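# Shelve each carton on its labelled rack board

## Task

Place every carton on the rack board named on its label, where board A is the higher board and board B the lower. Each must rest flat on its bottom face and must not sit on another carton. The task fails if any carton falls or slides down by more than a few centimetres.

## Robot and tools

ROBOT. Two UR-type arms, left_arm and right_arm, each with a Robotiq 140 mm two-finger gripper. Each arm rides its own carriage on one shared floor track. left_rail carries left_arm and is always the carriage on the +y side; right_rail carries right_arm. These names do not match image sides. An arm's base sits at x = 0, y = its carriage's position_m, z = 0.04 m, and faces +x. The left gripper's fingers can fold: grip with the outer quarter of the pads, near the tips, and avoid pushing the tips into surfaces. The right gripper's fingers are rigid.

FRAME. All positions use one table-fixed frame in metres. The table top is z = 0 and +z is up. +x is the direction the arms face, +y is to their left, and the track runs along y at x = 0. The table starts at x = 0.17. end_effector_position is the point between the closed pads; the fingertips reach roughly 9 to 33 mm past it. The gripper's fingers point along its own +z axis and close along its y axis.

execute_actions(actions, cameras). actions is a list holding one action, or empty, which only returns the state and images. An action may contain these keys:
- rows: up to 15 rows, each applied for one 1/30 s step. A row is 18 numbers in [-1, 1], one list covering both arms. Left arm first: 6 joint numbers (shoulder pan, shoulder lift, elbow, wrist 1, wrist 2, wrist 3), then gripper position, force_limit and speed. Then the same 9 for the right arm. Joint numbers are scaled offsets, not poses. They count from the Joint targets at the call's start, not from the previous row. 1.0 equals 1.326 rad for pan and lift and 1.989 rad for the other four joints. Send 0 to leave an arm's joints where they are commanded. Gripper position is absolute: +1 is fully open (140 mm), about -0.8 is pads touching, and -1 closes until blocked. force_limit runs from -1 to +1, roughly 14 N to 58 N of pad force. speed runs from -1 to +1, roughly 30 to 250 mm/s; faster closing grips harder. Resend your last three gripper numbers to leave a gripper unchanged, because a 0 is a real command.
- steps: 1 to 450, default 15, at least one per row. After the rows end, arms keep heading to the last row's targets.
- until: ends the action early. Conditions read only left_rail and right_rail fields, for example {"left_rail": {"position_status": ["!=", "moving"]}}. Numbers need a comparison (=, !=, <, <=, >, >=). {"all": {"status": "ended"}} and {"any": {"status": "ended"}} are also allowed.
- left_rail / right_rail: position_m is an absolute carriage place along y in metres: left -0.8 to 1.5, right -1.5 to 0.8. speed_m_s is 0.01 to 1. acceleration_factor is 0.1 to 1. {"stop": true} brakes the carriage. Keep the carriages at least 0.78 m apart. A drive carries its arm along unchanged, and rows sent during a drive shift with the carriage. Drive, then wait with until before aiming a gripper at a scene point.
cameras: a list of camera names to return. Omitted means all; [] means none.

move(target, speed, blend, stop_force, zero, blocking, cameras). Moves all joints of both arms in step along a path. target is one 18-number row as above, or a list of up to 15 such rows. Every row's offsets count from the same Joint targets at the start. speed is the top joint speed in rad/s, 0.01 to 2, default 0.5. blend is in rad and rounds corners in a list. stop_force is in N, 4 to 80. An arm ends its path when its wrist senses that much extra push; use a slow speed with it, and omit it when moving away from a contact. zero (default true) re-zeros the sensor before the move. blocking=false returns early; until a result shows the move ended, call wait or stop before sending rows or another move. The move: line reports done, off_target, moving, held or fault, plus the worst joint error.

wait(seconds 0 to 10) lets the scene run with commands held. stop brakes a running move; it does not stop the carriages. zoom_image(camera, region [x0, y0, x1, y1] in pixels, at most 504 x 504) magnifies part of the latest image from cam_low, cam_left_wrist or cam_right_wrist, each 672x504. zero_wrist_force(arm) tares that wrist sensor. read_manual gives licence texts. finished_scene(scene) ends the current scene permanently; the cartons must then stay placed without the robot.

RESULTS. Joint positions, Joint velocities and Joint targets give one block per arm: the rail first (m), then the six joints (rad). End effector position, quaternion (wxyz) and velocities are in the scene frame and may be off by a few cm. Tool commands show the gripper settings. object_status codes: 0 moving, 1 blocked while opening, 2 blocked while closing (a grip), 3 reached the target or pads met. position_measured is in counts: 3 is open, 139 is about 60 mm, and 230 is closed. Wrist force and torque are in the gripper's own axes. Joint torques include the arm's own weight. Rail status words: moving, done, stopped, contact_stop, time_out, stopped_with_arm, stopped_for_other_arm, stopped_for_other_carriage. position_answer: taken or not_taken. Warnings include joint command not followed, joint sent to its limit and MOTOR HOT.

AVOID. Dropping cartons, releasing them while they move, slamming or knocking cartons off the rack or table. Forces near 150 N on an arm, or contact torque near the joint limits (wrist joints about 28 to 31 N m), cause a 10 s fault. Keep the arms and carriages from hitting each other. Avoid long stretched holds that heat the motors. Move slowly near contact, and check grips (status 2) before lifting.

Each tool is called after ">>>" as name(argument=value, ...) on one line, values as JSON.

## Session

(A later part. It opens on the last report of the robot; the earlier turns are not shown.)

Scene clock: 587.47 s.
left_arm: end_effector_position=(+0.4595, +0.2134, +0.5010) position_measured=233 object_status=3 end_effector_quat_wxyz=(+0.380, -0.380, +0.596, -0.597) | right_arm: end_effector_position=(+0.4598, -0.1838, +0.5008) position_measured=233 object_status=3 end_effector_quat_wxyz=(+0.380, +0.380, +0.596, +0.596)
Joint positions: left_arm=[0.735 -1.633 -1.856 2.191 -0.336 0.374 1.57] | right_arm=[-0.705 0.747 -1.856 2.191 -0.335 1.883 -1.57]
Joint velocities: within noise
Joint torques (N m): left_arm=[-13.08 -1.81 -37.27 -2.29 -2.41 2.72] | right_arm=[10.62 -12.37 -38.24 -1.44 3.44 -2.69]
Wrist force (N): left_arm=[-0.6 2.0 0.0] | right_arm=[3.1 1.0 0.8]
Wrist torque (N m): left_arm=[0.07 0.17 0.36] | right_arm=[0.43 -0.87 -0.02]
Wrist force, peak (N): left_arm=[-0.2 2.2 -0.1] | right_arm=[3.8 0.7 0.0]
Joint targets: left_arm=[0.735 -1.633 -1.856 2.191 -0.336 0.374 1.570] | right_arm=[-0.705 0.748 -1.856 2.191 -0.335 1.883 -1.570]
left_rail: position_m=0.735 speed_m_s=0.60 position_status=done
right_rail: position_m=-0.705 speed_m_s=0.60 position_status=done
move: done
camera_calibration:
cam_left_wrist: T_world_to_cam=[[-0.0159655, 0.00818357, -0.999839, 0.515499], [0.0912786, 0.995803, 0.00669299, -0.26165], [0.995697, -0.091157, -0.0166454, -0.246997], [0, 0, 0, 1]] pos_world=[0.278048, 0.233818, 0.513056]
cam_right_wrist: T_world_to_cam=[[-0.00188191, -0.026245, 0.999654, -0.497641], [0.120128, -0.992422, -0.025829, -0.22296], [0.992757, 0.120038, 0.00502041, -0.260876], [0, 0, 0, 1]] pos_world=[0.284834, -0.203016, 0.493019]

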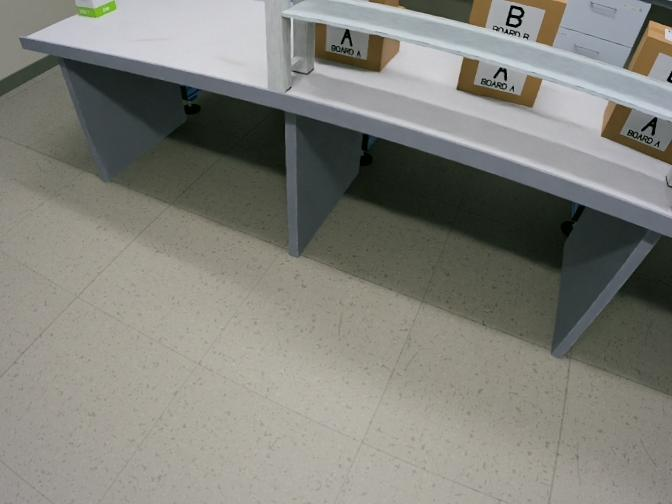

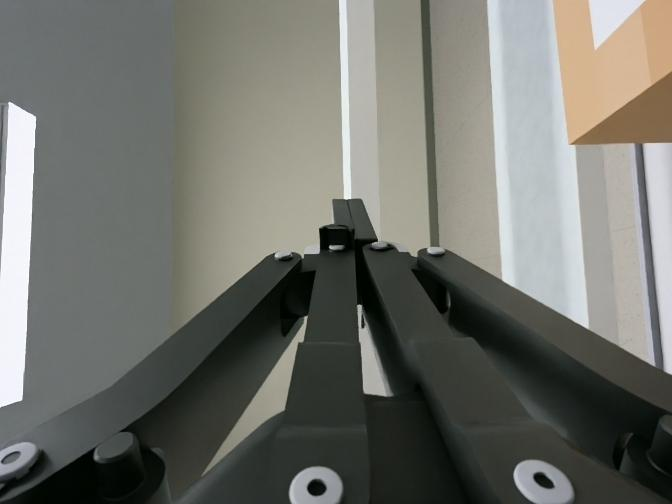

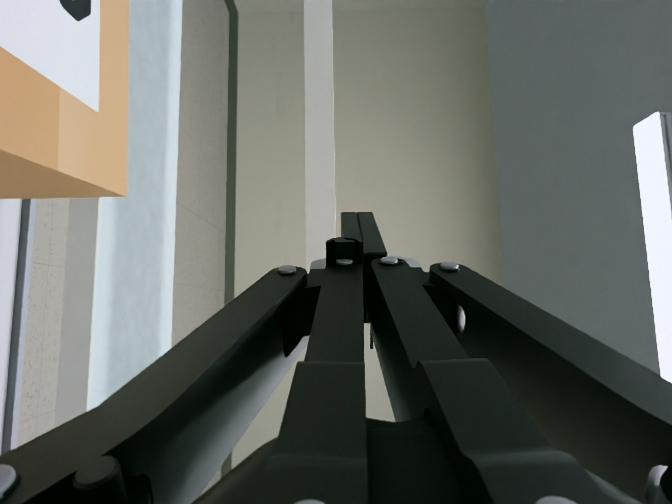

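>>> move(target=[0,0.2164,0.1273,-0.2710,0,0,-1,0,0,-0.0648,0.2443,0.1079,-0.2708,-0.0433,0,-1,0,0], speed=0.8, cameras=[])

>>> execute_actions(actions=[{"left_rail":{"position_m":0.653,"speed_m_s":0.06},"right_rail":{"position_m":-0.673,"speed_m_s":0.06},"steps":120,"until":{"all":{"status":"ended"}}}], cameras=["cam_low","cam_left_wrist"])

Scene clock: 607.93 s.
left_arm: end_effector_position=(+0.4595, +0.2135, +0.2749) position_measured=233 object_status=3 end_effector_quat_wxyz=(+0.380, -0.380, +0.596, -0.596) | right_arm: end_effector_position=(+0.5100, -0.1837, +0.2750) position_measured=233 object_status=3 end_effector_quat_wxyz=(+0.380, +0.380, +0.596, +0.596)
Joint positions: left_arm=[0.735 -1.633 -1.569 2.444 -0.874 0.374 1.57] | right_arm=[-0.705 0.662 -1.532 2.406 -0.873 1.797 -1.57]
Joint velocities: within noise
Joint torques (N m): left_arm=[-14.21 -7.29 -22.42 -4.36 -2.06 2.59] | right_arm=[-16.49 -27.33 -20.67 -7.73 -3.08 -2.2]
Wrist force (N): left_arm=[-0.7 1.6 0.1] | right_arm=[2.7 0.9 0.7]
Wrist torque (N m): left_arm=[0.01 0.19 0.37] | right_arm=[0.31 -0.77 0.03]
Wrist force, peak (N): left_arm=[-1.0 4.4 -0.2] | right_arm=[3.4 3.9 -0.4]
Joint targets: left_arm=[0.735 -1.633 -1.569 2.444 -0.875 0.374 1.570] | right_arm=[-0.705 0.662 -1.532 2.406 -0.874 1.797 -1.570]
left_rail: position_m=0.735 speed_m_s=0.60 position_status=done
right_rail: position_m=-0.705 speed_m_s=0.60 position_status=done
move: done
No camera images: "cameras" was empty.

Scene clock: 609.67 s.
left_arm: end_effector_position=(+0.4596, +0.1317, +0.2748) position_measured=233 object_status=3 end_effector_quat_wxyz=(+0.380, -0.380, +0.596, -0.596) | right_arm: end_effector_position=(+0.5100, -0.1518, +0.2749) position_measured=233 object_status=3 end_effector_quat_wxyz=(+0.380, +0.380, +0.596, +0.596)
Joint positions: left_arm=[0.653 -1.633 -1.569 2.444 -0.875 0.374 1.57] | right_arm=[-0.673 0.662 -1.532 2.406 -0.874 1.797 -1.57]
Joint velocities: within noise
Joint torques (N m): left_arm=[-11.28 -16.33 -48.81 -2.62 4.68 2.29] | right_arm=[-0.71 -34.37 -36.06 -6.39 -1.83 -2.09]
Wrist force (N): left_arm=[-17.3 -1.8 -12.5] | right_arm=[-12.7 2.6 -3.7]
Wrist torque (N m): left_arm=[0.13 -0.32 0.32] | right_arm=[0.22 -1.21 0.05]
Wrist force, peak (N): left_arm=[-17.9 -1.1 -12.3] | right_arm=[-13.0 3.2 -3.8]
Joint targets: left_arm=[0.653 -1.633 -1.569 2.444 -0.875 0.374 1.570] | right_arm=[-0.673 0.662 -1.532 2.406 -0.874 1.797 -1.570]
Tool commands: left_gripper/position=-1.0 left_gripper/force_limit=+0.0 left_gripper/speed=+0.0 right_gripper/position=-1.0 right_gripper/force_limit=+0.0 right_gripper/speed=+0.0
left_rail: position_m=0.653 speed_m_s=0.06 position_status=done
right_rail: position_m=-0.673 speed_m_s=0.06 position_status=done
camera_calibration:
cam_left_wrist: T_world_to_cam=[[-0.0158134, 0.00950467, -0.99983, 0.289733], [0.0911723, 0.995803, 0.0080244, -0.17907], [0.99571, -0.0910299, -0.0166135, -0.25826], [0, 0, 0, 1]] pos_world=[0.27806, 0.152055, 0.28683]
Images, in order (width x height): cam_low 672x504, cam_left_wrist 672x504.

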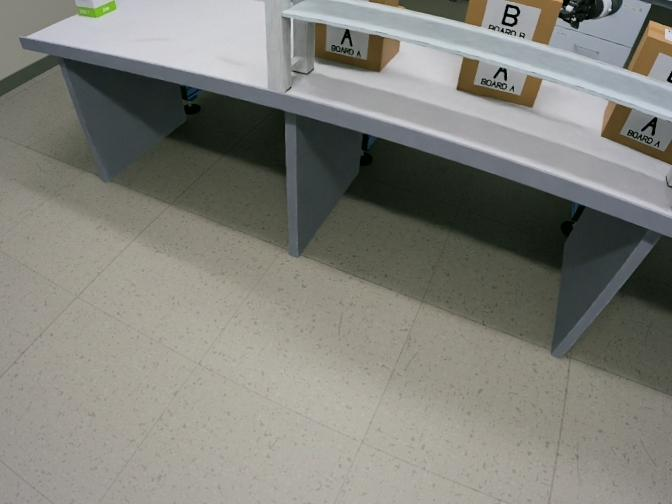

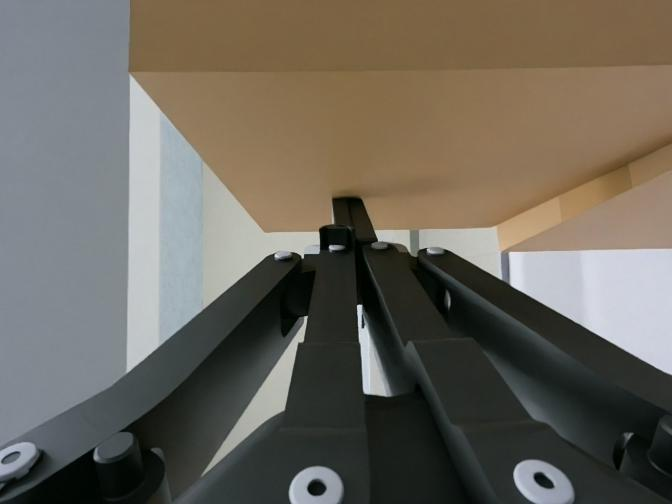

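>>> execute_actions(actions=[{"left_rail":{"position_m":0.6485,"speed_m_s":0.03},"right_rail":{"position_m":-0.6685,"speed_m_s":0.03},"steps":60,"until":{"all":{"status":"ended"}}}], cameras=[])

Scene clock: 628.70 s.
left_arm: end_effector_position=(+0.4595, +0.1270, +0.2748) position_measured=233 object_status=3 end_effector_quat_wxyz=(+0.380, -0.380, +0.596, -0.596) | right_arm: end_effector_position=(+0.5105, -0.1495, +0.2748) position_measured=233 object_status=3 end_effector_quat_wxyz=(+0.381, +0.381, +0.596, +0.596)
Joint positions: left_arm=[0.649 -1.633 -1.569 2.444 -0.875 0.374 1.57] | right_arm=[-0.67 0.661 -1.532 2.406 -0.874 1.799 -1.57]
Joint velocities: within noise
Joint torques (N m): left_arm=[-38.25 -11.31 -73 -9.21 30.39 2.45] | right_arm=[23.45 -37.37 -33.37 -3.2 -11.39 0.19]
Wrist force (N): left_arm=[-59.9 -19.1 -42.9] | right_arm=[-55.8 7.8 -11.6]
Wrist torque (N m): left_arm=[0.58 -1.70 0.10] | right_arm=[0.02 -2.22 0.12]
Wrist force, peak (N): left_arm=[-63.7 -22.1 -55.3] | right_arm=[-74.3 10.8 -24.0]
Joint targets: left_arm=[0.648 -1.633 -1.569 2.444 -0.875 0.374 1.570] | right_arm=[-0.670 0.661 -1.532 2.406 -0.874 1.799 -1.570]
Tool commands: left_gripper/position=-1.0 left_gripper/force_limit=+0.0 left_gripper/speed=+0.0 right_gripper/position=-1.0 right_gripper/force_limit=+0.003922 right_gripper/speed=+0.003922
TORQUE FAULT: the external load on joint 6 (wrist 2) of the right arm reached its load limit, and that arm stopped for 10 seconds. A torque fault puts only its own arm into a fault stop. That arm's remaining commands of this call were not run. That arm's target is now where it stood when the stop ended, not its last command. That arm keeps its grip as last carried out and accepts commands again: back off and push less far. That arm stops again whenever a joint's load reaches its limit.
left_rail: position_m=0.649 position_m_goal=0.648 speed_m_s=0.03 position_status=done
right_rail: position_m=-0.670 speed_m_s=0.03 position_status=stopped_with_arm position_answer=taken
No camera images: "cameras" was empty.

>>> execute_actions(actions=[{"left_rail":{"position_m":0.650,"speed_m_s":0.03},"right_rail":{"position_m":-0.672,"speed_m_s":0.03},"steps":60,"until":{"all":{"status":"ended"}}}], cameras=[])

Scene clock: 633.33 s.
left_arm: end_effector_position=(+0.4595, +0.1282, +0.2749) position_measured=233 object_status=3 end_effector_quat_wxyz=(+0.380, -0.380, +0.596, -0.596) end_effector_velocity=(+0.000, +0.001, -0.001) end_effector_angular_velocity=(+0.001, +0.000, +0.001) | right_arm: end_effector_position=(+0.5105, -0.1515, +0.2749) position_measured=233 object_status=3 end_effector_quat_wxyz=(+0.381, +0.381, +0.596, +0.596)
Joint positions: left_arm=[0.65 -1.633 -1.569 2.444 -0.875 0.374 1.57] | right_arm=[-0.672 0.661 -1.532 2.406 -0.874 1.798 -1.57]
Joint velocities: left_arm=[0.001 0 0.001 0 0.001 -0.001 -0.001] | right_arm=[within noise]
Joint torques (N m): left_arm=[-31.69 -4.95 -56.62 -8.05 12.1 3.01] | right_arm=[28.46 -37.03 -37.41 -3.23 -9.2 0.41]
Wrist force (N): left_arm=[-37.4 -9.0 -19.9] | right_arm=[-34.5 6.0 -5.7]
Wrist torque (N m): left_arm=[0.31 -1.04 0.23] | right_arm=[0.15 -1.75 0.09]
Wrist force, peak (N): left_arm=[-60.0 -19.9 -43.4] | right_arm=[-57.0 8.1 -11.5]
Joint targets: left_arm=[0.650 -1.633 -1.569 2.444 -0.875 0.374 1.570] | right_arm=[-0.672 0.661 -1.532 2.406 -0.874 1.799 -1.570]
Tool commands: left_gripper/position=-1.0 left_gripper/force_limit=+0.0 left_gripper/speed=+0.0 right_gripper/position=-1.0 right_gripper/force_limit=+0.003922 right_gripper/speed=+0.003922
left_rail: position_m=0.650 speed_m_s=0.03 position_status=done
right_rail: position_m=-0.672 speed_m_s=0.03 position_status=done
No camera images: "cameras" was empty.

>>> move(target=[[0,-0.0676,-0.0218,0.0668,0,0,-1,0,0,0,-0.0648,-0.0207,0.0639,0,0,-1,0.003922,0.003922],[0,-0.1233,-0.0475,0.1297,0,0,-1,0,0,0,-0.1192,-0.0457,0.1251,0,0,-1,0.003922,0.003922]], speed=0.12, blend=0.02, cameras=["cam_left_wrist","cam_right_wrist"])

Scene clock: 671.10 s.
left_arm: end_effector_position=(+0.4595, +0.1285, +0.3747) position_measured=233 object_status=3 end_effector_quat_wxyz=(+0.380, -0.380, +0.596, -0.596) | right_arm: end_effector_position=(+0.5106, -0.1518, +0.3748) position_measured=233 object_status=3 end_effector_quat_wxyz=(+0.381, +0.381, +0.596, +0.596)
Joint positions: left_arm=[0.65 -1.633 -1.732 2.35 -0.617 0.374 1.57] | right_arm=[-0.672 0.661 -1.69 2.315 -0.625 1.799 -1.57]
Joint velocities: within noise
Joint torques (N m): left_arm=[-8.12 -47.09 -73.4 -1.85 6.48 2.42] | right_arm=[31.32 -50.02 -56.17 -2.86 -15.43 0.56]
Wrist force (N): left_arm=[-25.5 11.8 -18.5] | right_arm=[-28.5 -8.7 -5.4]
Wrist torque (N m): left_arm=[-0.21 -0.59 0.59] | right_arm=[0.56 -1.51 -0.08]
Wrist force, peak (N): left_arm=[-35.5 10.7 -25.5] | right_arm=[-40.5 -8.9 -8.2]
Joint targets: left_arm=[0.650 -1.633 -1.733 2.350 -0.617 0.374 1.570] | right_arm=[-0.672 0.661 -1.690 2.315 -0.625 1.799 -1.570]
left_rail: position_m=0.650 speed_m_s=0.03 position_status=done
right_rail: position_m=-0.672 speed_m_s=0.03 position_status=done
move: done
camera_calibration:
cam_left_wrist: T_world_to_cam=[[-0.0158143, 0.00947293, -0.99983, 0.389654], [0.0912816, 0.995793, 0.00799088, -0.176722], [0.9957, -0.0911397, -0.0166125, -0.256853], [0, 0, 0, 1]] pos_world=[0.278042, 0.148878, 0.386733]
cam_right_wrist: T_world_to_cam=[[-0.00205977, -0.0261014, 0.999657, -0.37059], [0.1176, -0.992729, -0.0256782, -0.199386], [0.993059, 0.117506, 0.00511431, -0.315026], [0, 0, 0, 1]] pos_world=[0.335524, -0.170591, 0.366954]
Images, in order (width x height): cam_left_wrist 672x504, cam_right_wrist 672x504.

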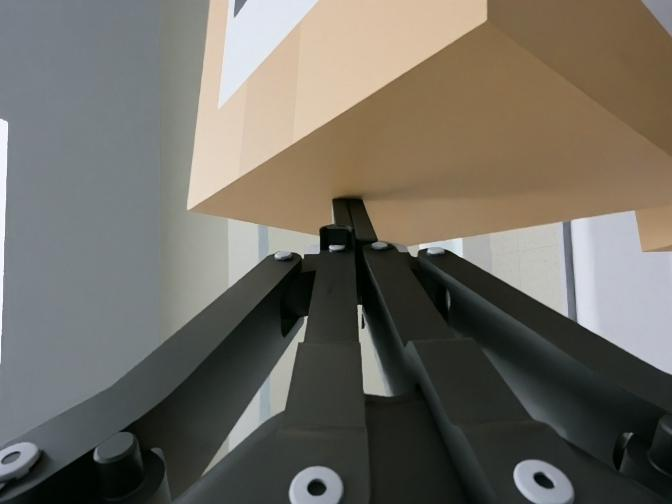

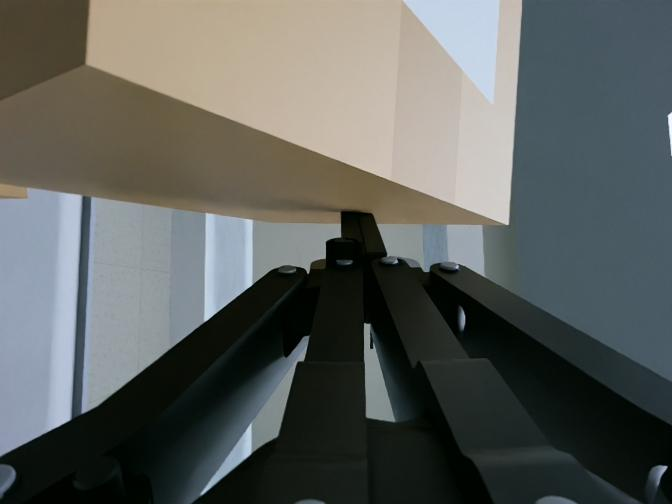

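>>> move(target=[0.0995,0.0321,-0.0174,-0.0039,0.0664,0,-1,0,0,0,0,0,0,0,0,-1,0.003922,0.003922], speed=0.08, cameras=["cam_right_wrist"])

Scene clock: 694.33 s.
left_arm: end_effector_position=(+0.5094, +0.1285, +0.3747) position_measured=233 object_status=3 end_effector_quat_wxyz=(+0.380, -0.380, +0.596, -0.596) | right_arm: end_effector_position=(+0.5105, -0.1518, +0.3749) position_measured=233 object_status=3 end_effector_quat_wxyz=(+0.381, +0.381, +0.596, +0.596)
Joint positions: left_arm=[0.65 -1.502 -1.69 2.315 -0.624 0.506 1.57] | right_arm=[-0.672 0.661 -1.69 2.315 -0.625 1.799 -1.57]
Joint velocities: within noise
Joint torques (N m): left_arm=[-23.09 -5.59 -93.31 -17.29 32.97 2.01] | right_arm=[27.71 -41.7 -57.58 -7.12 -13.21 0.27]
Wrist force (N): left_arm=[-62.5 11.6 -28.5] | right_arm=[-61.2 -8.9 -25.5]
Wrist torque (N m): left_arm=[-0.17 -1.85 0.63] | right_arm=[0.48 -2.19 -0.08]
Wrist force, peak (N): left_arm=[-63.7 11.7 -31.8] | right_arm=[-65.1 -9.5 -23.5]
Joint targets: left_arm=[0.650 -1.501 -1.690 2.315 -0.624 0.506 1.570] | right_arm=[-0.672 0.661 -1.690 2.315 -0.625 1.799 -1.570]
left_rail: position_m=0.650 speed_m_s=0.03 position_status=done
right_rail: position_m=-0.672 speed_m_s=0.03 position_status=done
move: done
camera_calibration:
cam_right_wrist: T_world_to_cam=[[-0.00204019, -0.026088, 0.999658, -0.370668], [0.11768, -0.99272, -0.0256667, -0.199406], [0.993049, 0.117587, 0.00509538, -0.314969], [0, 0, 0, 1]] pos_world=[0.33549, -0.170588, 0.367028]
Images, in order (width x height): cam_right_wrist 672x504.

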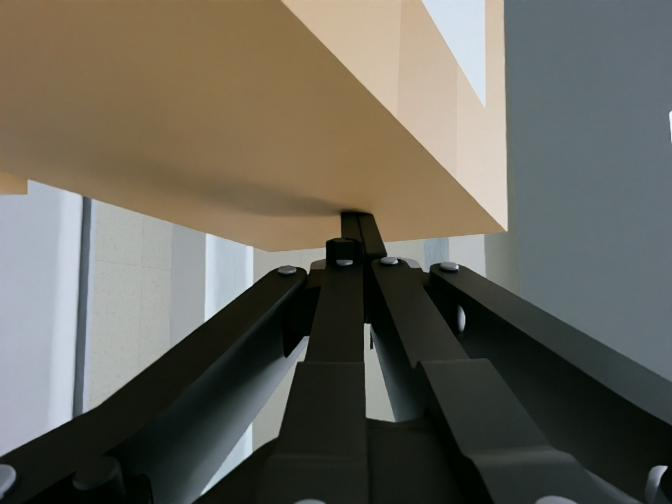

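>>> execute_actions(actions=[{"left_rail":{"position_m":0.6515,"speed_m_s":0.03},"right_rail":{"position_m":-0.6735,"speed_m_s":0.03},"steps":60,"until":{"all":{"status":"ended"}}}], cameras=["cam_left_wrist","cam_low"])

>>> zoom_image(camera="cam_low", region=[420, 0, 620, 120])

Scene clock: 716.60 s.
left_arm: end_effector_position=(+0.5094, +0.1298, +0.3747) position_measured=233 object_status=3 end_effector_quat_wxyz=(+0.380, -0.380, +0.597, -0.596) | right_arm: end_effector_position=(+0.5106, -0.1532, +0.3749) position_measured=233 object_status=3 end_effector_quat_wxyz=(+0.381, +0.381, +0.596, +0.596)
Joint positions: left_arm=[0.651 -1.501 -1.69 2.315 -0.624 0.506 1.57] | right_arm=[-0.673 0.661 -1.69 2.315 -0.625 1.799 -1.57]
Joint velocities: within noise
Joint torques (N m): left_arm=[-24.5 -10.61 -79.27 -13.12 16.05 1.43] | right_arm=[26.61 -28.7 -61.07 -14.58 -11.49 0.37]
Wrist force (N): left_arm=[-43.6 11.5 -20.1] | right_arm=[-41.8 -8.7 -17.7]
Wrist torque (N m): left_arm=[-0.19 -1.26 0.61] | right_arm=[0.52 -1.75 -0.09]
Wrist force, peak (N): left_arm=[-63.5 12.5 -28.8] | right_arm=[-62.6 -9.9 -25.7]
Joint targets: left_arm=[0.651 -1.501 -1.690 2.315 -0.624 0.506 1.570] | right_arm=[-0.673 0.661 -1.690 2.315 -0.625 1.799 -1.570]
Tool commands: left_gripper/position=-1.0 left_gripper/force_limit=+0.0 left_gripper/speed=+0.0 right_gripper/position=-1.0 right_gripper/force_limit=+0.003922 right_gripper/speed=+0.003922
left_rail: position_m=0.651 speed_m_s=0.03 position_status=done
right_rail: position_m=-0.673 speed_m_s=0.03 position_status=done
camera_calibration:
cam_left_wrist: T_world_to_cam=[[-0.0158816, 0.00957706, -0.999828, 0.390471], [0.0916996, 0.995754, 0.00808145, -0.182852], [0.99566, -0.0915555, -0.0166924, -0.306315], [0, 0, 0, 1]] pos_world=[0.327954, 0.150292, 0.386769]
Images, in order (width x height): cam_low 672x504, cam_left_wrist 672x504.

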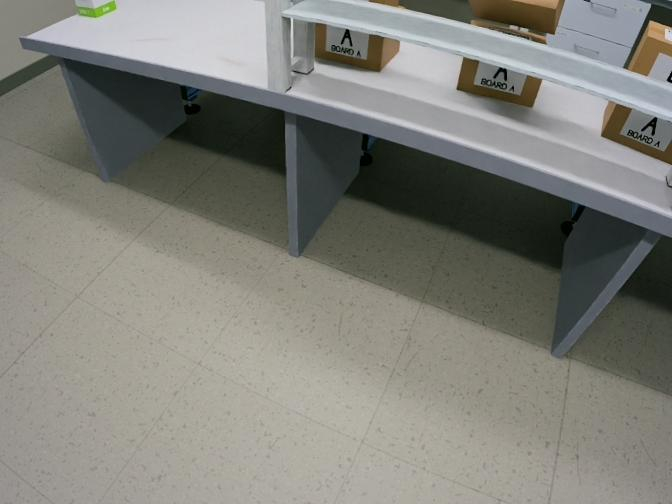

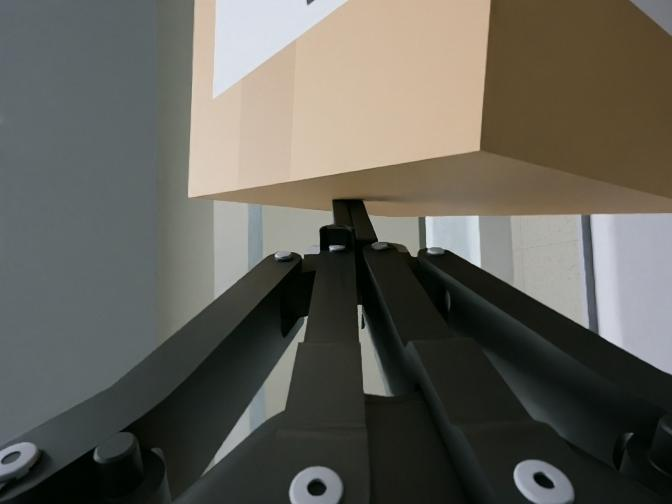

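Scaled by 2.520.

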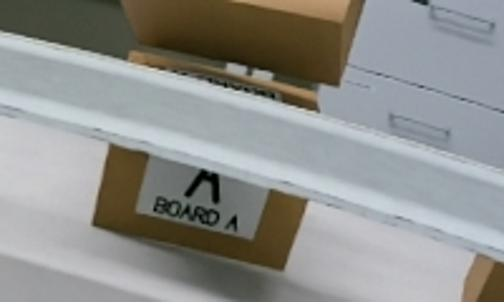

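>>> move(target=[[0,0.0543,0.0249,-0.0612,0,0,-1,0,0,0,0.0543,0.0249,-0.0612,0,0,-1,0.003922,0.003922],[0,0.1192,0.0457,-0.1251,0,0,-1,0,0,0,0.1192,0.0457,-0.1251,0,0,-1,0.003922,0.003922]], speed=0.06, blend=0.02, cameras=["cam_low","cam_left_wrist","cam_right_wrist"])

>>> zoom_image(camera="cam_low", region=[420, 0, 620, 120])

Scene clock: 728.27 s.
left_arm: end_effector_position=(+0.5095, +0.1300, +0.2749) position_measured=233 object_status=3 end_effector_quat_wxyz=(+0.380, -0.380, +0.596, -0.596) | right_arm: end_effector_position=(+0.5106, -0.1533, +0.2752) position_measured=233 object_status=3 end_effector_quat_wxyz=(+0.381, +0.381, +0.596, +0.596)
Joint positions: left_arm=[0.652 -1.501 -1.532 2.406 -0.873 0.506 1.57] | right_arm=[-0.674 0.661 -1.532 2.406 -0.874 1.799 -1.57]
Joint velocities: within noise
Joint torques (N m): left_arm=[-29.74 4.48 -29.83 -4.3 21.88 1.23] | right_arm=[20.65 -7.03 -24.36 -3.46 -11.61 0.21]
Wrist force (N): left_arm=[-49.8 -29.3 -8.9] | right_arm=[-45.3 19.4 -17.9]
Wrist torque (N m): left_arm=[0.91 -1.60 -0.06] | right_arm=[-0.18 -1.92 0.32]
Wrist force, peak (N): left_arm=[-50.6 -30.4 -9.1] | right_arm=[-50.5 -9.9 -20.9]
Joint targets: left_arm=[0.651 -1.501 -1.532 2.406 -0.873 0.506 1.570] | right_arm=[-0.673 0.661 -1.532 2.406 -0.874 1.799 -1.570]
left_rail: position_m=0.652 position_m_goal=0.651 speed_m_s=0.03 position_status=done
right_rail: position_m=-0.674 position_m_goal=-0.673 speed_m_s=0.03 position_status=done
move: done
camera_calibration:
cam_left_wrist: T_world_to_cam=[[-0.0158756, 0.00944411, -0.999829, 0.290688], [0.0913831, 0.995784, 0.00795489, -0.181983], [0.995689, -0.0912412, -0.0166717, -0.308077], [0, 0, 0, 1]] pos_world=[0.327994, 0.150361, 0.28695]
cam_right_wrist: T_world_to_cam=[[-0.00230188, -0.0262911, 0.999652, -0.270917], [0.117667, -0.992717, -0.0258378, -0.203342], [0.99305, 0.117566, 0.00537871, -0.314448], [0, 0, 0, 1]] pos_world=[0.335565, -0.172015, 0.26726]

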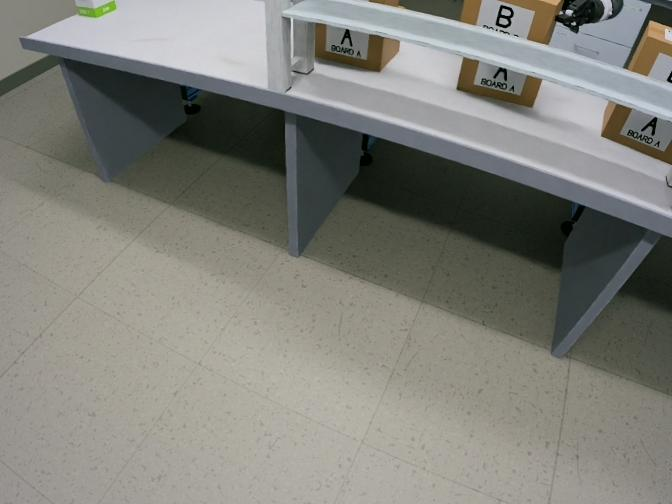

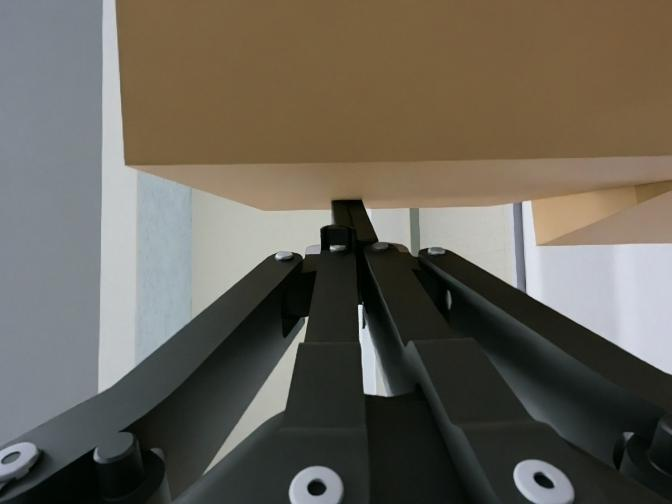

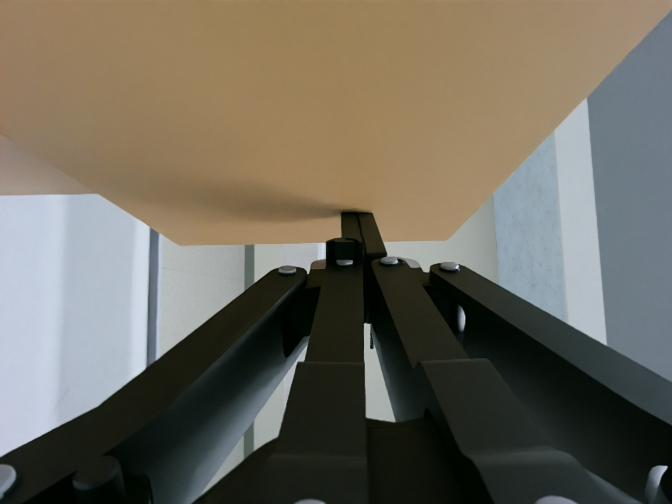

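Scaled by 2.520.

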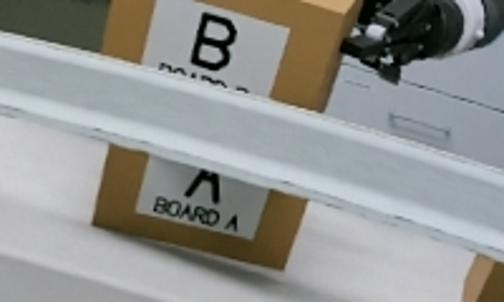

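>>> execute_actions(actions=[{"left_rail":{"position_m":0.68,"speed_m_s":0.3},"right_rail":{"position_m":-0.705,"speed_m_s":0.3},"steps":90,"until":{"all":{"status":"ended"}}}], cameras=[])

>>> move(target=[-0.0292,-0.0230,0.0022,0.0126,-0.0195,0,-1,0,0,0.0191,-0.0230,0.0022,0.0131,0.0111,0,-1,0,0], cameras=[])

>>> execute_actions(actions=[{"left_rail":{"position_m":0.6525,"speed_m_s":0.08},"right_rail":{"position_m":-0.675,"speed_m_s":0.08},"steps":90,"until":{"all":{"status":"ended"}}}], cameras=["cam_left_wrist","cam_right_wrist"])

Scene clock: 762.60 s.
left_arm: end_effector_position=(+0.5094, +0.1583, +0.2745) position_measured=233 object_status=3 end_effector_quat_wxyz=(+0.380, -0.380, +0.597, -0.596) | right_arm: end_effector_position=(+0.5105, -0.1847, +0.2747) position_measured=233 object_status=3 end_effector_quat_wxyz=(+0.381, +0.381, +0.596, +0.596)
Joint positions: left_arm=[0.68 -1.501 -1.532 2.406 -0.873 0.506 1.57] | right_arm=[-0.705 0.661 -1.532 2.406 -0.873 1.799 -1.57]
Joint velocities: within noise
Joint torques (N m): left_arm=[10.87 -57.94 -33.08 -0.72 -1.95 0.95] | right_arm=[0.61 -49.4 -29.04 -4.61 2.9 0.19]
Wrist force (N): left_arm=[-0.8 1.8 -0.4] | right_arm=[4.7 6.3 1.6]
Wrist torque (N m): left_arm=[0.06 0.22 0.37] | right_arm=[1.51 -1.22 0.03]
Wrist force, peak (N): left_arm=[-49.5 -31.0 -9.4] | right_arm=[-45.5 22.6 -18.0]
Joint targets: left_arm=[0.680 -1.501 -1.532 2.406 -0.873 0.506 1.570] | right_arm=[-0.705 0.661 -1.532 2.406 -0.874 1.799 -1.570]
Tool commands: left_gripper/position=-1.0 left_gripper/force_limit=+0.0 left_gripper/speed=+0.0 right_gripper/position=-1.0 right_gripper/force_limit=+0.003922 right_gripper/speed=+0.003922
left_rail: position_m=0.680 speed_m_s=0.30 position_status=done
right_rail: position_m=-0.705 speed_m_s=0.30 position_status=done
No camera images: "cameras" was empty.

Scene clock: 763.43 s.
left_arm: end_effector_position=(+0.4946, +0.1583, +0.2849) position_measured=233 object_status=3 end_effector_quat_wxyz=(+0.380, -0.380, +0.596, -0.597) | right_arm: end_effector_position=(+0.4949, -0.1835, +0.2850) position_measured=233 object_status=3 end_effector_quat_wxyz=(+0.380, +0.380, +0.596, +0.596)
Joint positions: left_arm=[0.68 -1.54 -1.562 2.41 -0.848 0.467 1.57] | right_arm=[-0.705 0.686 -1.562 2.41 -0.848 1.821 -1.57]
Joint velocities: within noise
Joint torques (N m): left_arm=[-14.25 -56.54 -22.87 1.06 -2.61 1.13] | right_arm=[10.45 -48.41 -22.56 1.04 3.31 0.17]
Wrist force (N): left_arm=[-0.9 1.8 -0.2] | right_arm=[4.4 6.4 1.8]
Wrist torque (N m): left_arm=[0.04 0.24 0.36] | right_arm=[1.58 -1.16 0.01]
Wrist force, peak (N): left_arm=[-1.2 2.5 0.4] | right_arm=[4.8 6.9 1.5]
Joint targets: left_arm=[0.680 -1.540 -1.562 2.410 -0.848 0.467 1.570] | right_arm=[-0.705 0.686 -1.563 2.410 -0.847 1.821 -1.570]
left_rail: position_m=0.680 speed_m_s=0.30 position_status=done
right_rail: position_m=-0.705 speed_m_s=0.30 position_status=done
move: done
No camera images: "cameras" was empty.

Scene clock: 764.37 s.
left_arm: end_effector_position=(+0.4945, +0.1310, +0.2849) position_measured=233 object_status=3 end_effector_quat_wxyz=(+0.380, -0.380, +0.596, -0.597) end_effector_velocity=(+0.000, +0.000, +0.000) end_effector_angular_velocity=(+0.003, +0.000, -0.001) | right_arm: end_effector_position=(+0.4948, -0.1536, +0.2850) position_measured=233 object_status=3 end_effector_quat_wxyz=(+0.380, +0.380, +0.596, +0.596)
Joint positions: left_arm=[0.653 -1.54 -1.562 2.41 -0.848 0.467 1.57] | right_arm=[-0.675 0.686 -1.563 2.41 -0.847 1.821 -1.57]
Joint velocities: left_arm=[-0.001 0 -0.001 0.001 0.002 0.001 0.001] | right_arm=[within noise]
Joint torques (N m): left_arm=[-7.18 -44.2 -49.05 -2.25 15.8 0.69] | right_arm=[8.19 -34.76 -38.87 -0.67 -20.97 0.12]
Wrist force (N): left_arm=[-30.4 -7.8 -17.2] | right_arm=[-36.1 15.0 -20.4]
Wrist torque (N m): left_arm=[0.34 -0.82 0.22] | right_arm=[1.34 -2.17 0.11]
Wrist force, peak (N): left_arm=[-30.4 -7.8 -17.2] | right_arm=[-36.3 14.9 -20.5]
Joint targets: left_arm=[0.653 -1.540 -1.562 2.410 -0.848 0.467 1.570] | right_arm=[-0.675 0.686 -1.563 2.410 -0.847 1.821 -1.570]
Tool commands: left_gripper/position=-1.0 left_gripper/force_limit=+0.0 left_gripper/speed=+0.0 right_gripper/position=-1.0 right_gripper/force_limit=+0.0 right_gripper/speed=+0.0
left_rail: position_m=0.653 speed_m_s=0.08 position_status=done
right_rail: position_m=-0.675 speed_m_s=0.08 position_status=done
camera_calibration:
cam_left_wrist: T_world_to_cam=[[-0.0158421, 0.0088489, -0.999835, 0.300567], [0.0911073, 0.995814, 0.00736974, -0.181423], [0.995715, -0.0909756, -0.016582, -0.292994], [0, 0, 0, 1]] pos_world=[0.313029, 0.151348, 0.296996]
cam_right_wrist: T_world_to_cam=[[-0.00190913, -0.0260469, 0.999659, -0.280981], [0.120546, -0.992377, -0.025627, -0.20304], [0.992706, 0.120456, 0.00503443, -0.29803], [0, 0, 0, 1]] pos_world=[0.319796, -0.172912, 0.277182]
Images, in order (width x height): cam_left_wrist 672x504, cam_right_wrist 672x504.

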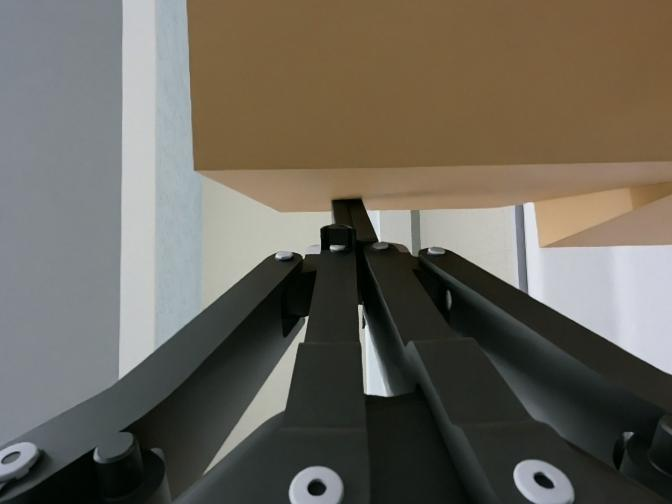

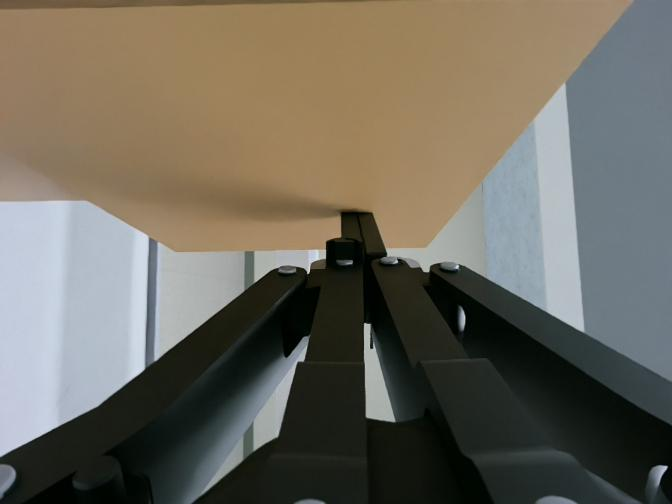

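>>> move(target=[0,-0.0577,-0.0195,0.0579,0,0,-1,0,0,0,-0.0577,-0.0195,0.0579,0,0,-1,0,0], speed=0.1, cameras=["cam_left_wrist","cam_right_wrist"])

Scene clock: 778.67 s.
left_arm: end_effector_position=(+0.4945, +0.1308, +0.3299) position_measured=233 object_status=3 end_effector_quat_wxyz=(+0.380, -0.380, +0.596, -0.597) | right_arm: end_effector_position=(+0.4947, -0.1535, +0.3300) position_measured=233 object_status=3 end_effector_quat_wxyz=(+0.380, +0.380, +0.596, +0.596)
Joint positions: left_arm=[0.652 -1.54 -1.639 2.372 -0.733 0.467 1.57] | right_arm=[-0.675 0.686 -1.639 2.371 -0.732 1.821 -1.57]
Joint velocities: within noise
Joint torques (N m): left_arm=[-22.17 -53.32 -73.62 -2.24 17.32 0.25] | right_arm=[9.48 -53.07 -58.84 -3.22 -4.93 0.25]
Wrist force (N): left_arm=[-33.5 11.6 -14.7] | right_arm=[-29.3 -5.5 -12.6]
Wrist torque (N m): left_arm=[-0.02 -0.97 0.52] | right_arm=[1.66 -1.99 -0.15]
Wrist force, peak (N): left_arm=[-42.6 11.0 -18.8] | right_arm=[-38.0 15.7 -21.9]
Joint targets: left_arm=[0.653 -1.540 -1.639 2.371 -0.733 0.467 1.570] | right_arm=[-0.675 0.686 -1.639 2.371 -0.732 1.821 -1.570]
left_rail: position_m=0.652 position_m_goal=0.653 speed_m_s=0.08 position_status=done
right_rail: position_m=-0.675 speed_m_s=0.08 position_status=done
move: done
camera_calibration:
cam_left_wrist: T_world_to_cam=[[-0.0158328, 0.00860972, -0.999838, 0.345521], [0.0913208, 0.995796, 0.00712882, -0.181608], [0.995696, -0.0911931, -0.0165525, -0.292224], [0, 0, 0, 1]] pos_world=[0.313021, 0.15122, 0.341922]
cam_right_wrist: T_world_to_cam=[[-0.00203069, -0.0261543, 0.999656, -0.325856], [0.120887, -0.992333, -0.0257171, -0.201834], [0.992664, 0.120793, 0.00517683, -0.298208], [0, 0, 0, 1]] pos_world=[0.319758, -0.172788, 0.322097]
Images, in order (width x height): cam_left_wrist 672x504, cam_right_wrist 672x504.

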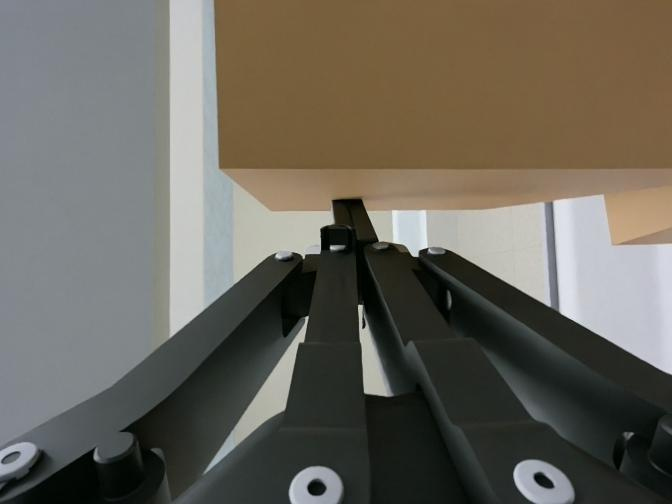

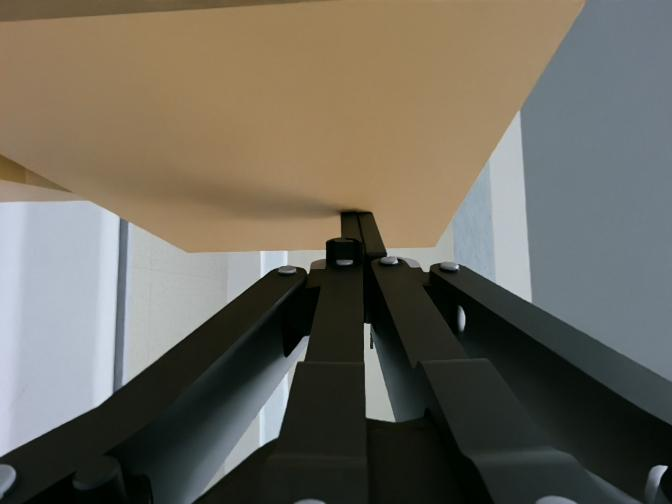

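>>> move(target=[[0,-0.0487,-0.0228,0.0553,0,0,-1,0,0,0,-0.0487,-0.0228,0.0553,0,0,-1,0,0],[0.1040,-0.0092,-0.0455,0.0516,0.0693,0,-1,0,0,-0.0626,-0.0092,-0.0455,0.0516,-0.0418,0,-1,0,0],[0.1731,0.0224,-0.0650,0.0500,0.1154,0,-1,0,0,-0.1013,0.0224,-0.0650,0.0500,-0.0676,0,-1,0,0]], speed=0.12, blend=0.02)

Scene clock: 796.10 s.
left_arm: end_effector_position=(+0.5894, +0.1307, +0.3751) position_measured=233 object_status=3 end_effector_quat_wxyz=(+0.380, -0.380, +0.596, -0.597) | right_arm: end_effector_position=(+0.5895, -0.1535, +0.3752) position_measured=233 object_status=3 end_effector_quat_wxyz=(+0.380, +0.380, +0.596, +0.597)
Joint positions: left_arm=[0.652 -1.311 -1.609 2.242 -0.634 0.696 1.57] | right_arm=[-0.675 0.552 -1.61 2.242 -0.633 1.687 -1.57]
Joint velocities: within noise
Joint torques (N m): left_arm=[-5.31 -18.87 -75.61 -13.3 19.03 0.12] | right_arm=[9.09 -35.25 -60.84 -16.08 -18.78 0.1]
Wrist force (N): left_arm=[-33.4 11.6 -14.9] | right_arm=[-29.3 -4.8 -12.9]
Wrist torque (N m): left_arm=[-0.09 -0.99 0.49] | right_arm=[1.84 -2.01 -0.17]
Wrist force, peak (N): left_arm=[-43.5 10.2 -19.6] | right_arm=[-39.4 -5.0 -16.9]
Joint targets: left_arm=[0.653 -1.311 -1.609 2.242 -0.634 0.697 1.570] | right_arm=[-0.675 0.552 -1.609 2.242 -0.633 1.686 -1.570]
left_rail: position_m=0.652 position_m_goal=0.653 speed_m_s=0.08 position_status=done
right_rail: position_m=-0.675 speed_m_s=0.08 position_status=done
move: done
camera_calibration:
cam_left_wrist: T_world_to_cam=[[-0.015708, 0.00847671, -0.999841, 0.392189], [0.0913708, 0.995792, 0.0070069, -0.190478], [0.995693, -0.0912462, -0.0164165, -0.385978], [0, 0, 0, 1]] pos_world=[0.40788, 0.151133, 0.387125]
cam_right_wrist: T_world_to_cam=[[-0.00215389, -0.0262256, 0.999654, -0.370819], [0.121049, -0.992312, -0.0257721, -0.212194], [0.992644, 0.120952, 0.00531192, -0.39255], [0, 0, 0, 1]] pos_world=[0.414549, -0.172808, 0.367307]

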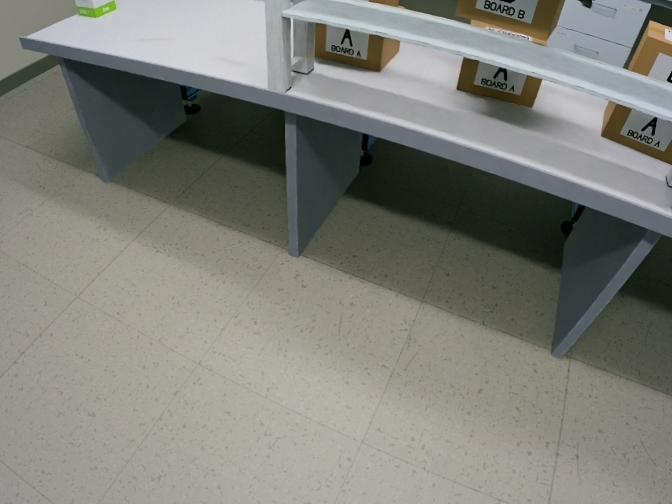

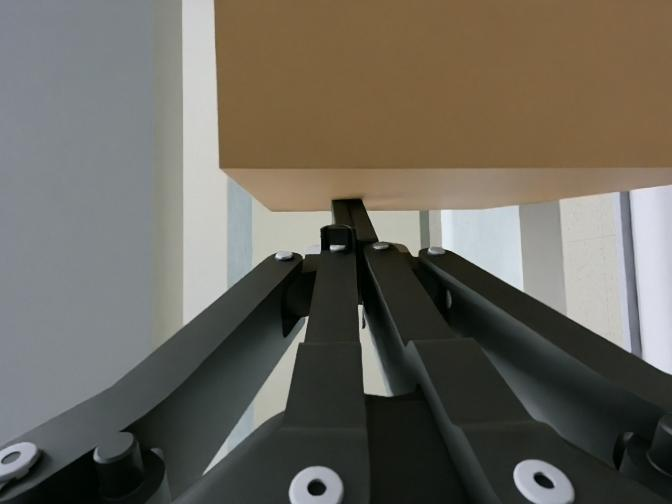

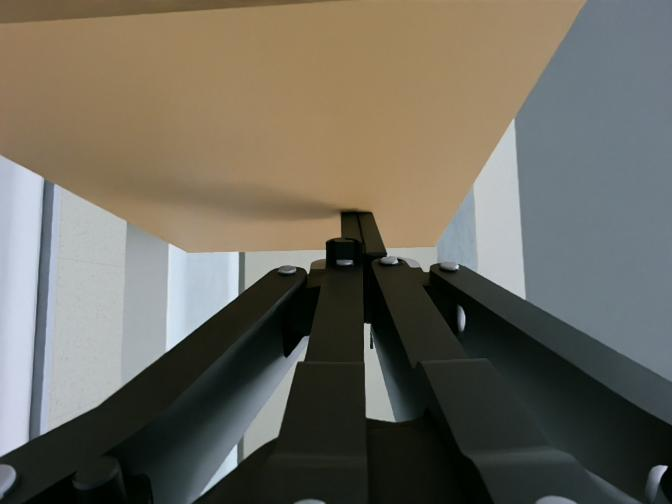

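>>> move(target=[[0,-0.0118,-0.0066,0.0145,0,0,-1,0,0,0,-0.0118,-0.0066,0.0145,0,0,-1,0,0],[0.0642,0.0219,-0.0282,0.0135,0.0428,0,-1,0,0,-0.0340,0.0219,-0.0282,0.0135,-0.0227,0,-1,0,0],[0.1226,0.0566,-0.0518,0.0140,0.0818,0,-1,0,0,-0.0635,0.0566,-0.0518,0.0140,-0.0423,0,-1,0,0],[0.2007,0.1103,-0.0908,0.0173,0.1338,0,-1,0,0,-0.1011,0.1103,-0.0908,0.0173,-0.0674,0,-1,0,0],[0.2685,0.1648,-0.1339,0.0241,0.1790,0,-1,0,0,-0.1324,0.1648,-0.1339,0.0241,-0.0882,0,-1,0,0]], speed=0.12, blend=0.02)

Scene clock: 820.60 s.
left_arm: end_effector_position=(+0.7894, +0.1307, +0.3881) position_measured=233 object_status=3 end_effector_quat_wxyz=(+0.380, -0.380, +0.596, -0.597) | right_arm: end_effector_position=(+0.7896, -0.1536, +0.3881) position_measured=233 object_status=3 end_effector_quat_wxyz=(+0.380, +0.380, +0.596, +0.596)
Joint positions: left_arm=[0.652 -0.955 -1.391 1.976 -0.586 1.052 1.57] | right_arm=[-0.675 0.377 -1.391 1.976 -0.585 1.511 -1.57]
Joint velocities: within noise
Joint torques (N m): left_arm=[-15.83 -44.59 -75.3 -3.25 18.17 0.31] | right_arm=[12.96 -59.01 -58.19 -3.12 -18.45 0.17]
Wrist force (N): left_arm=[-32.8 11.6 -14.8] | right_arm=[-27.9 -5.1 -12.0]
Wrist torque (N m): left_arm=[-0.09 -0.97 0.49] | right_arm=[1.83 -2.17 -0.13]
Wrist force, peak (N): left_arm=[-44.6 11.3 -19.8] | right_arm=[-40.2 -5.1 -17.0]
Joint targets: left_arm=[0.653 -0.955 -1.391 1.976 -0.586 1.053 1.570] | right_arm=[-0.675 0.377 -1.391 1.976 -0.585 1.511 -1.570]
left_rail: position_m=0.652 position_m_goal=0.653 speed_m_s=0.08 position_status=done
right_rail: position_m=-0.675 speed_m_s=0.08 position_status=done
move: done; blend cut to 0.0144 rad at target 1
camera_calibration:
cam_left_wrist: T_world_to_cam=[[-0.0156193, 0.00867167, -0.99984, 0.408183], [0.0914055, 0.995788, 0.00720861, -0.208983], [0.995691, -0.0912783, -0.0163461, -0.584967], [0, 0, 0, 1]] pos_world=[0.607925, 0.151168, 0.400062]
cam_right_wrist: T_world_to_cam=[[-0.00204254, -0.0261443, 0.999656, -0.3834], [0.120949, -0.992326, -0.0257054, -0.236126], [0.992657, 0.120855, 0.005189, -0.591139], [0, 0, 0, 1]] pos_world=[0.614574, -0.172896, 0.380266]

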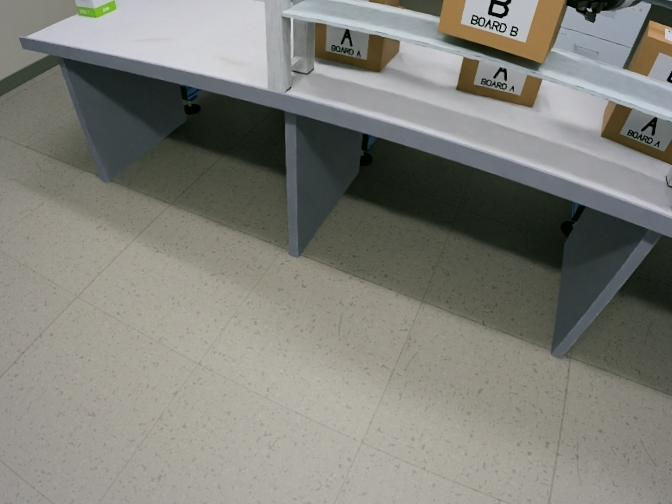

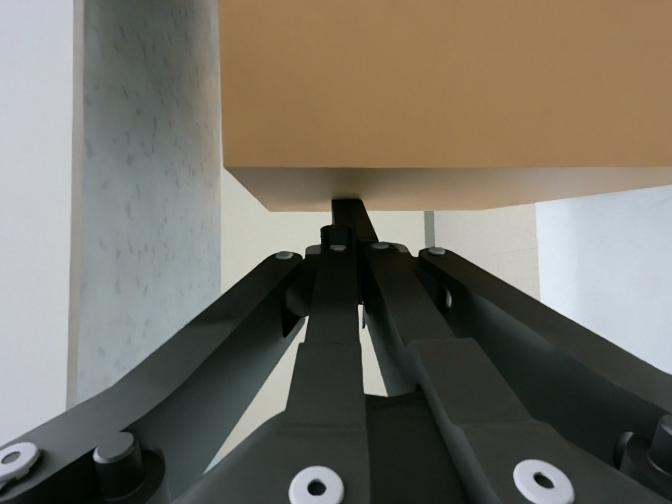

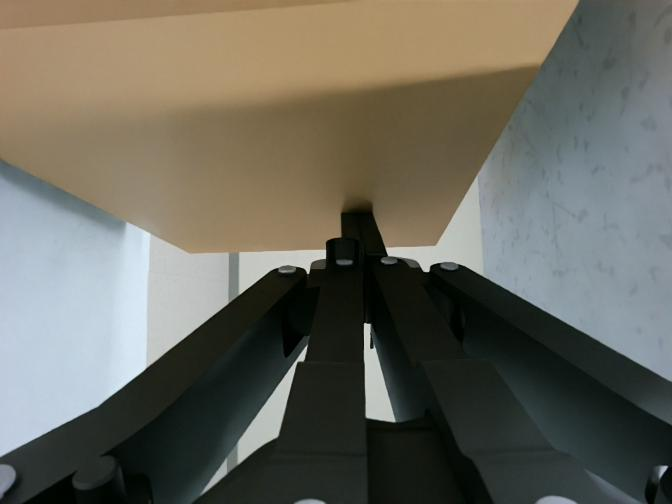

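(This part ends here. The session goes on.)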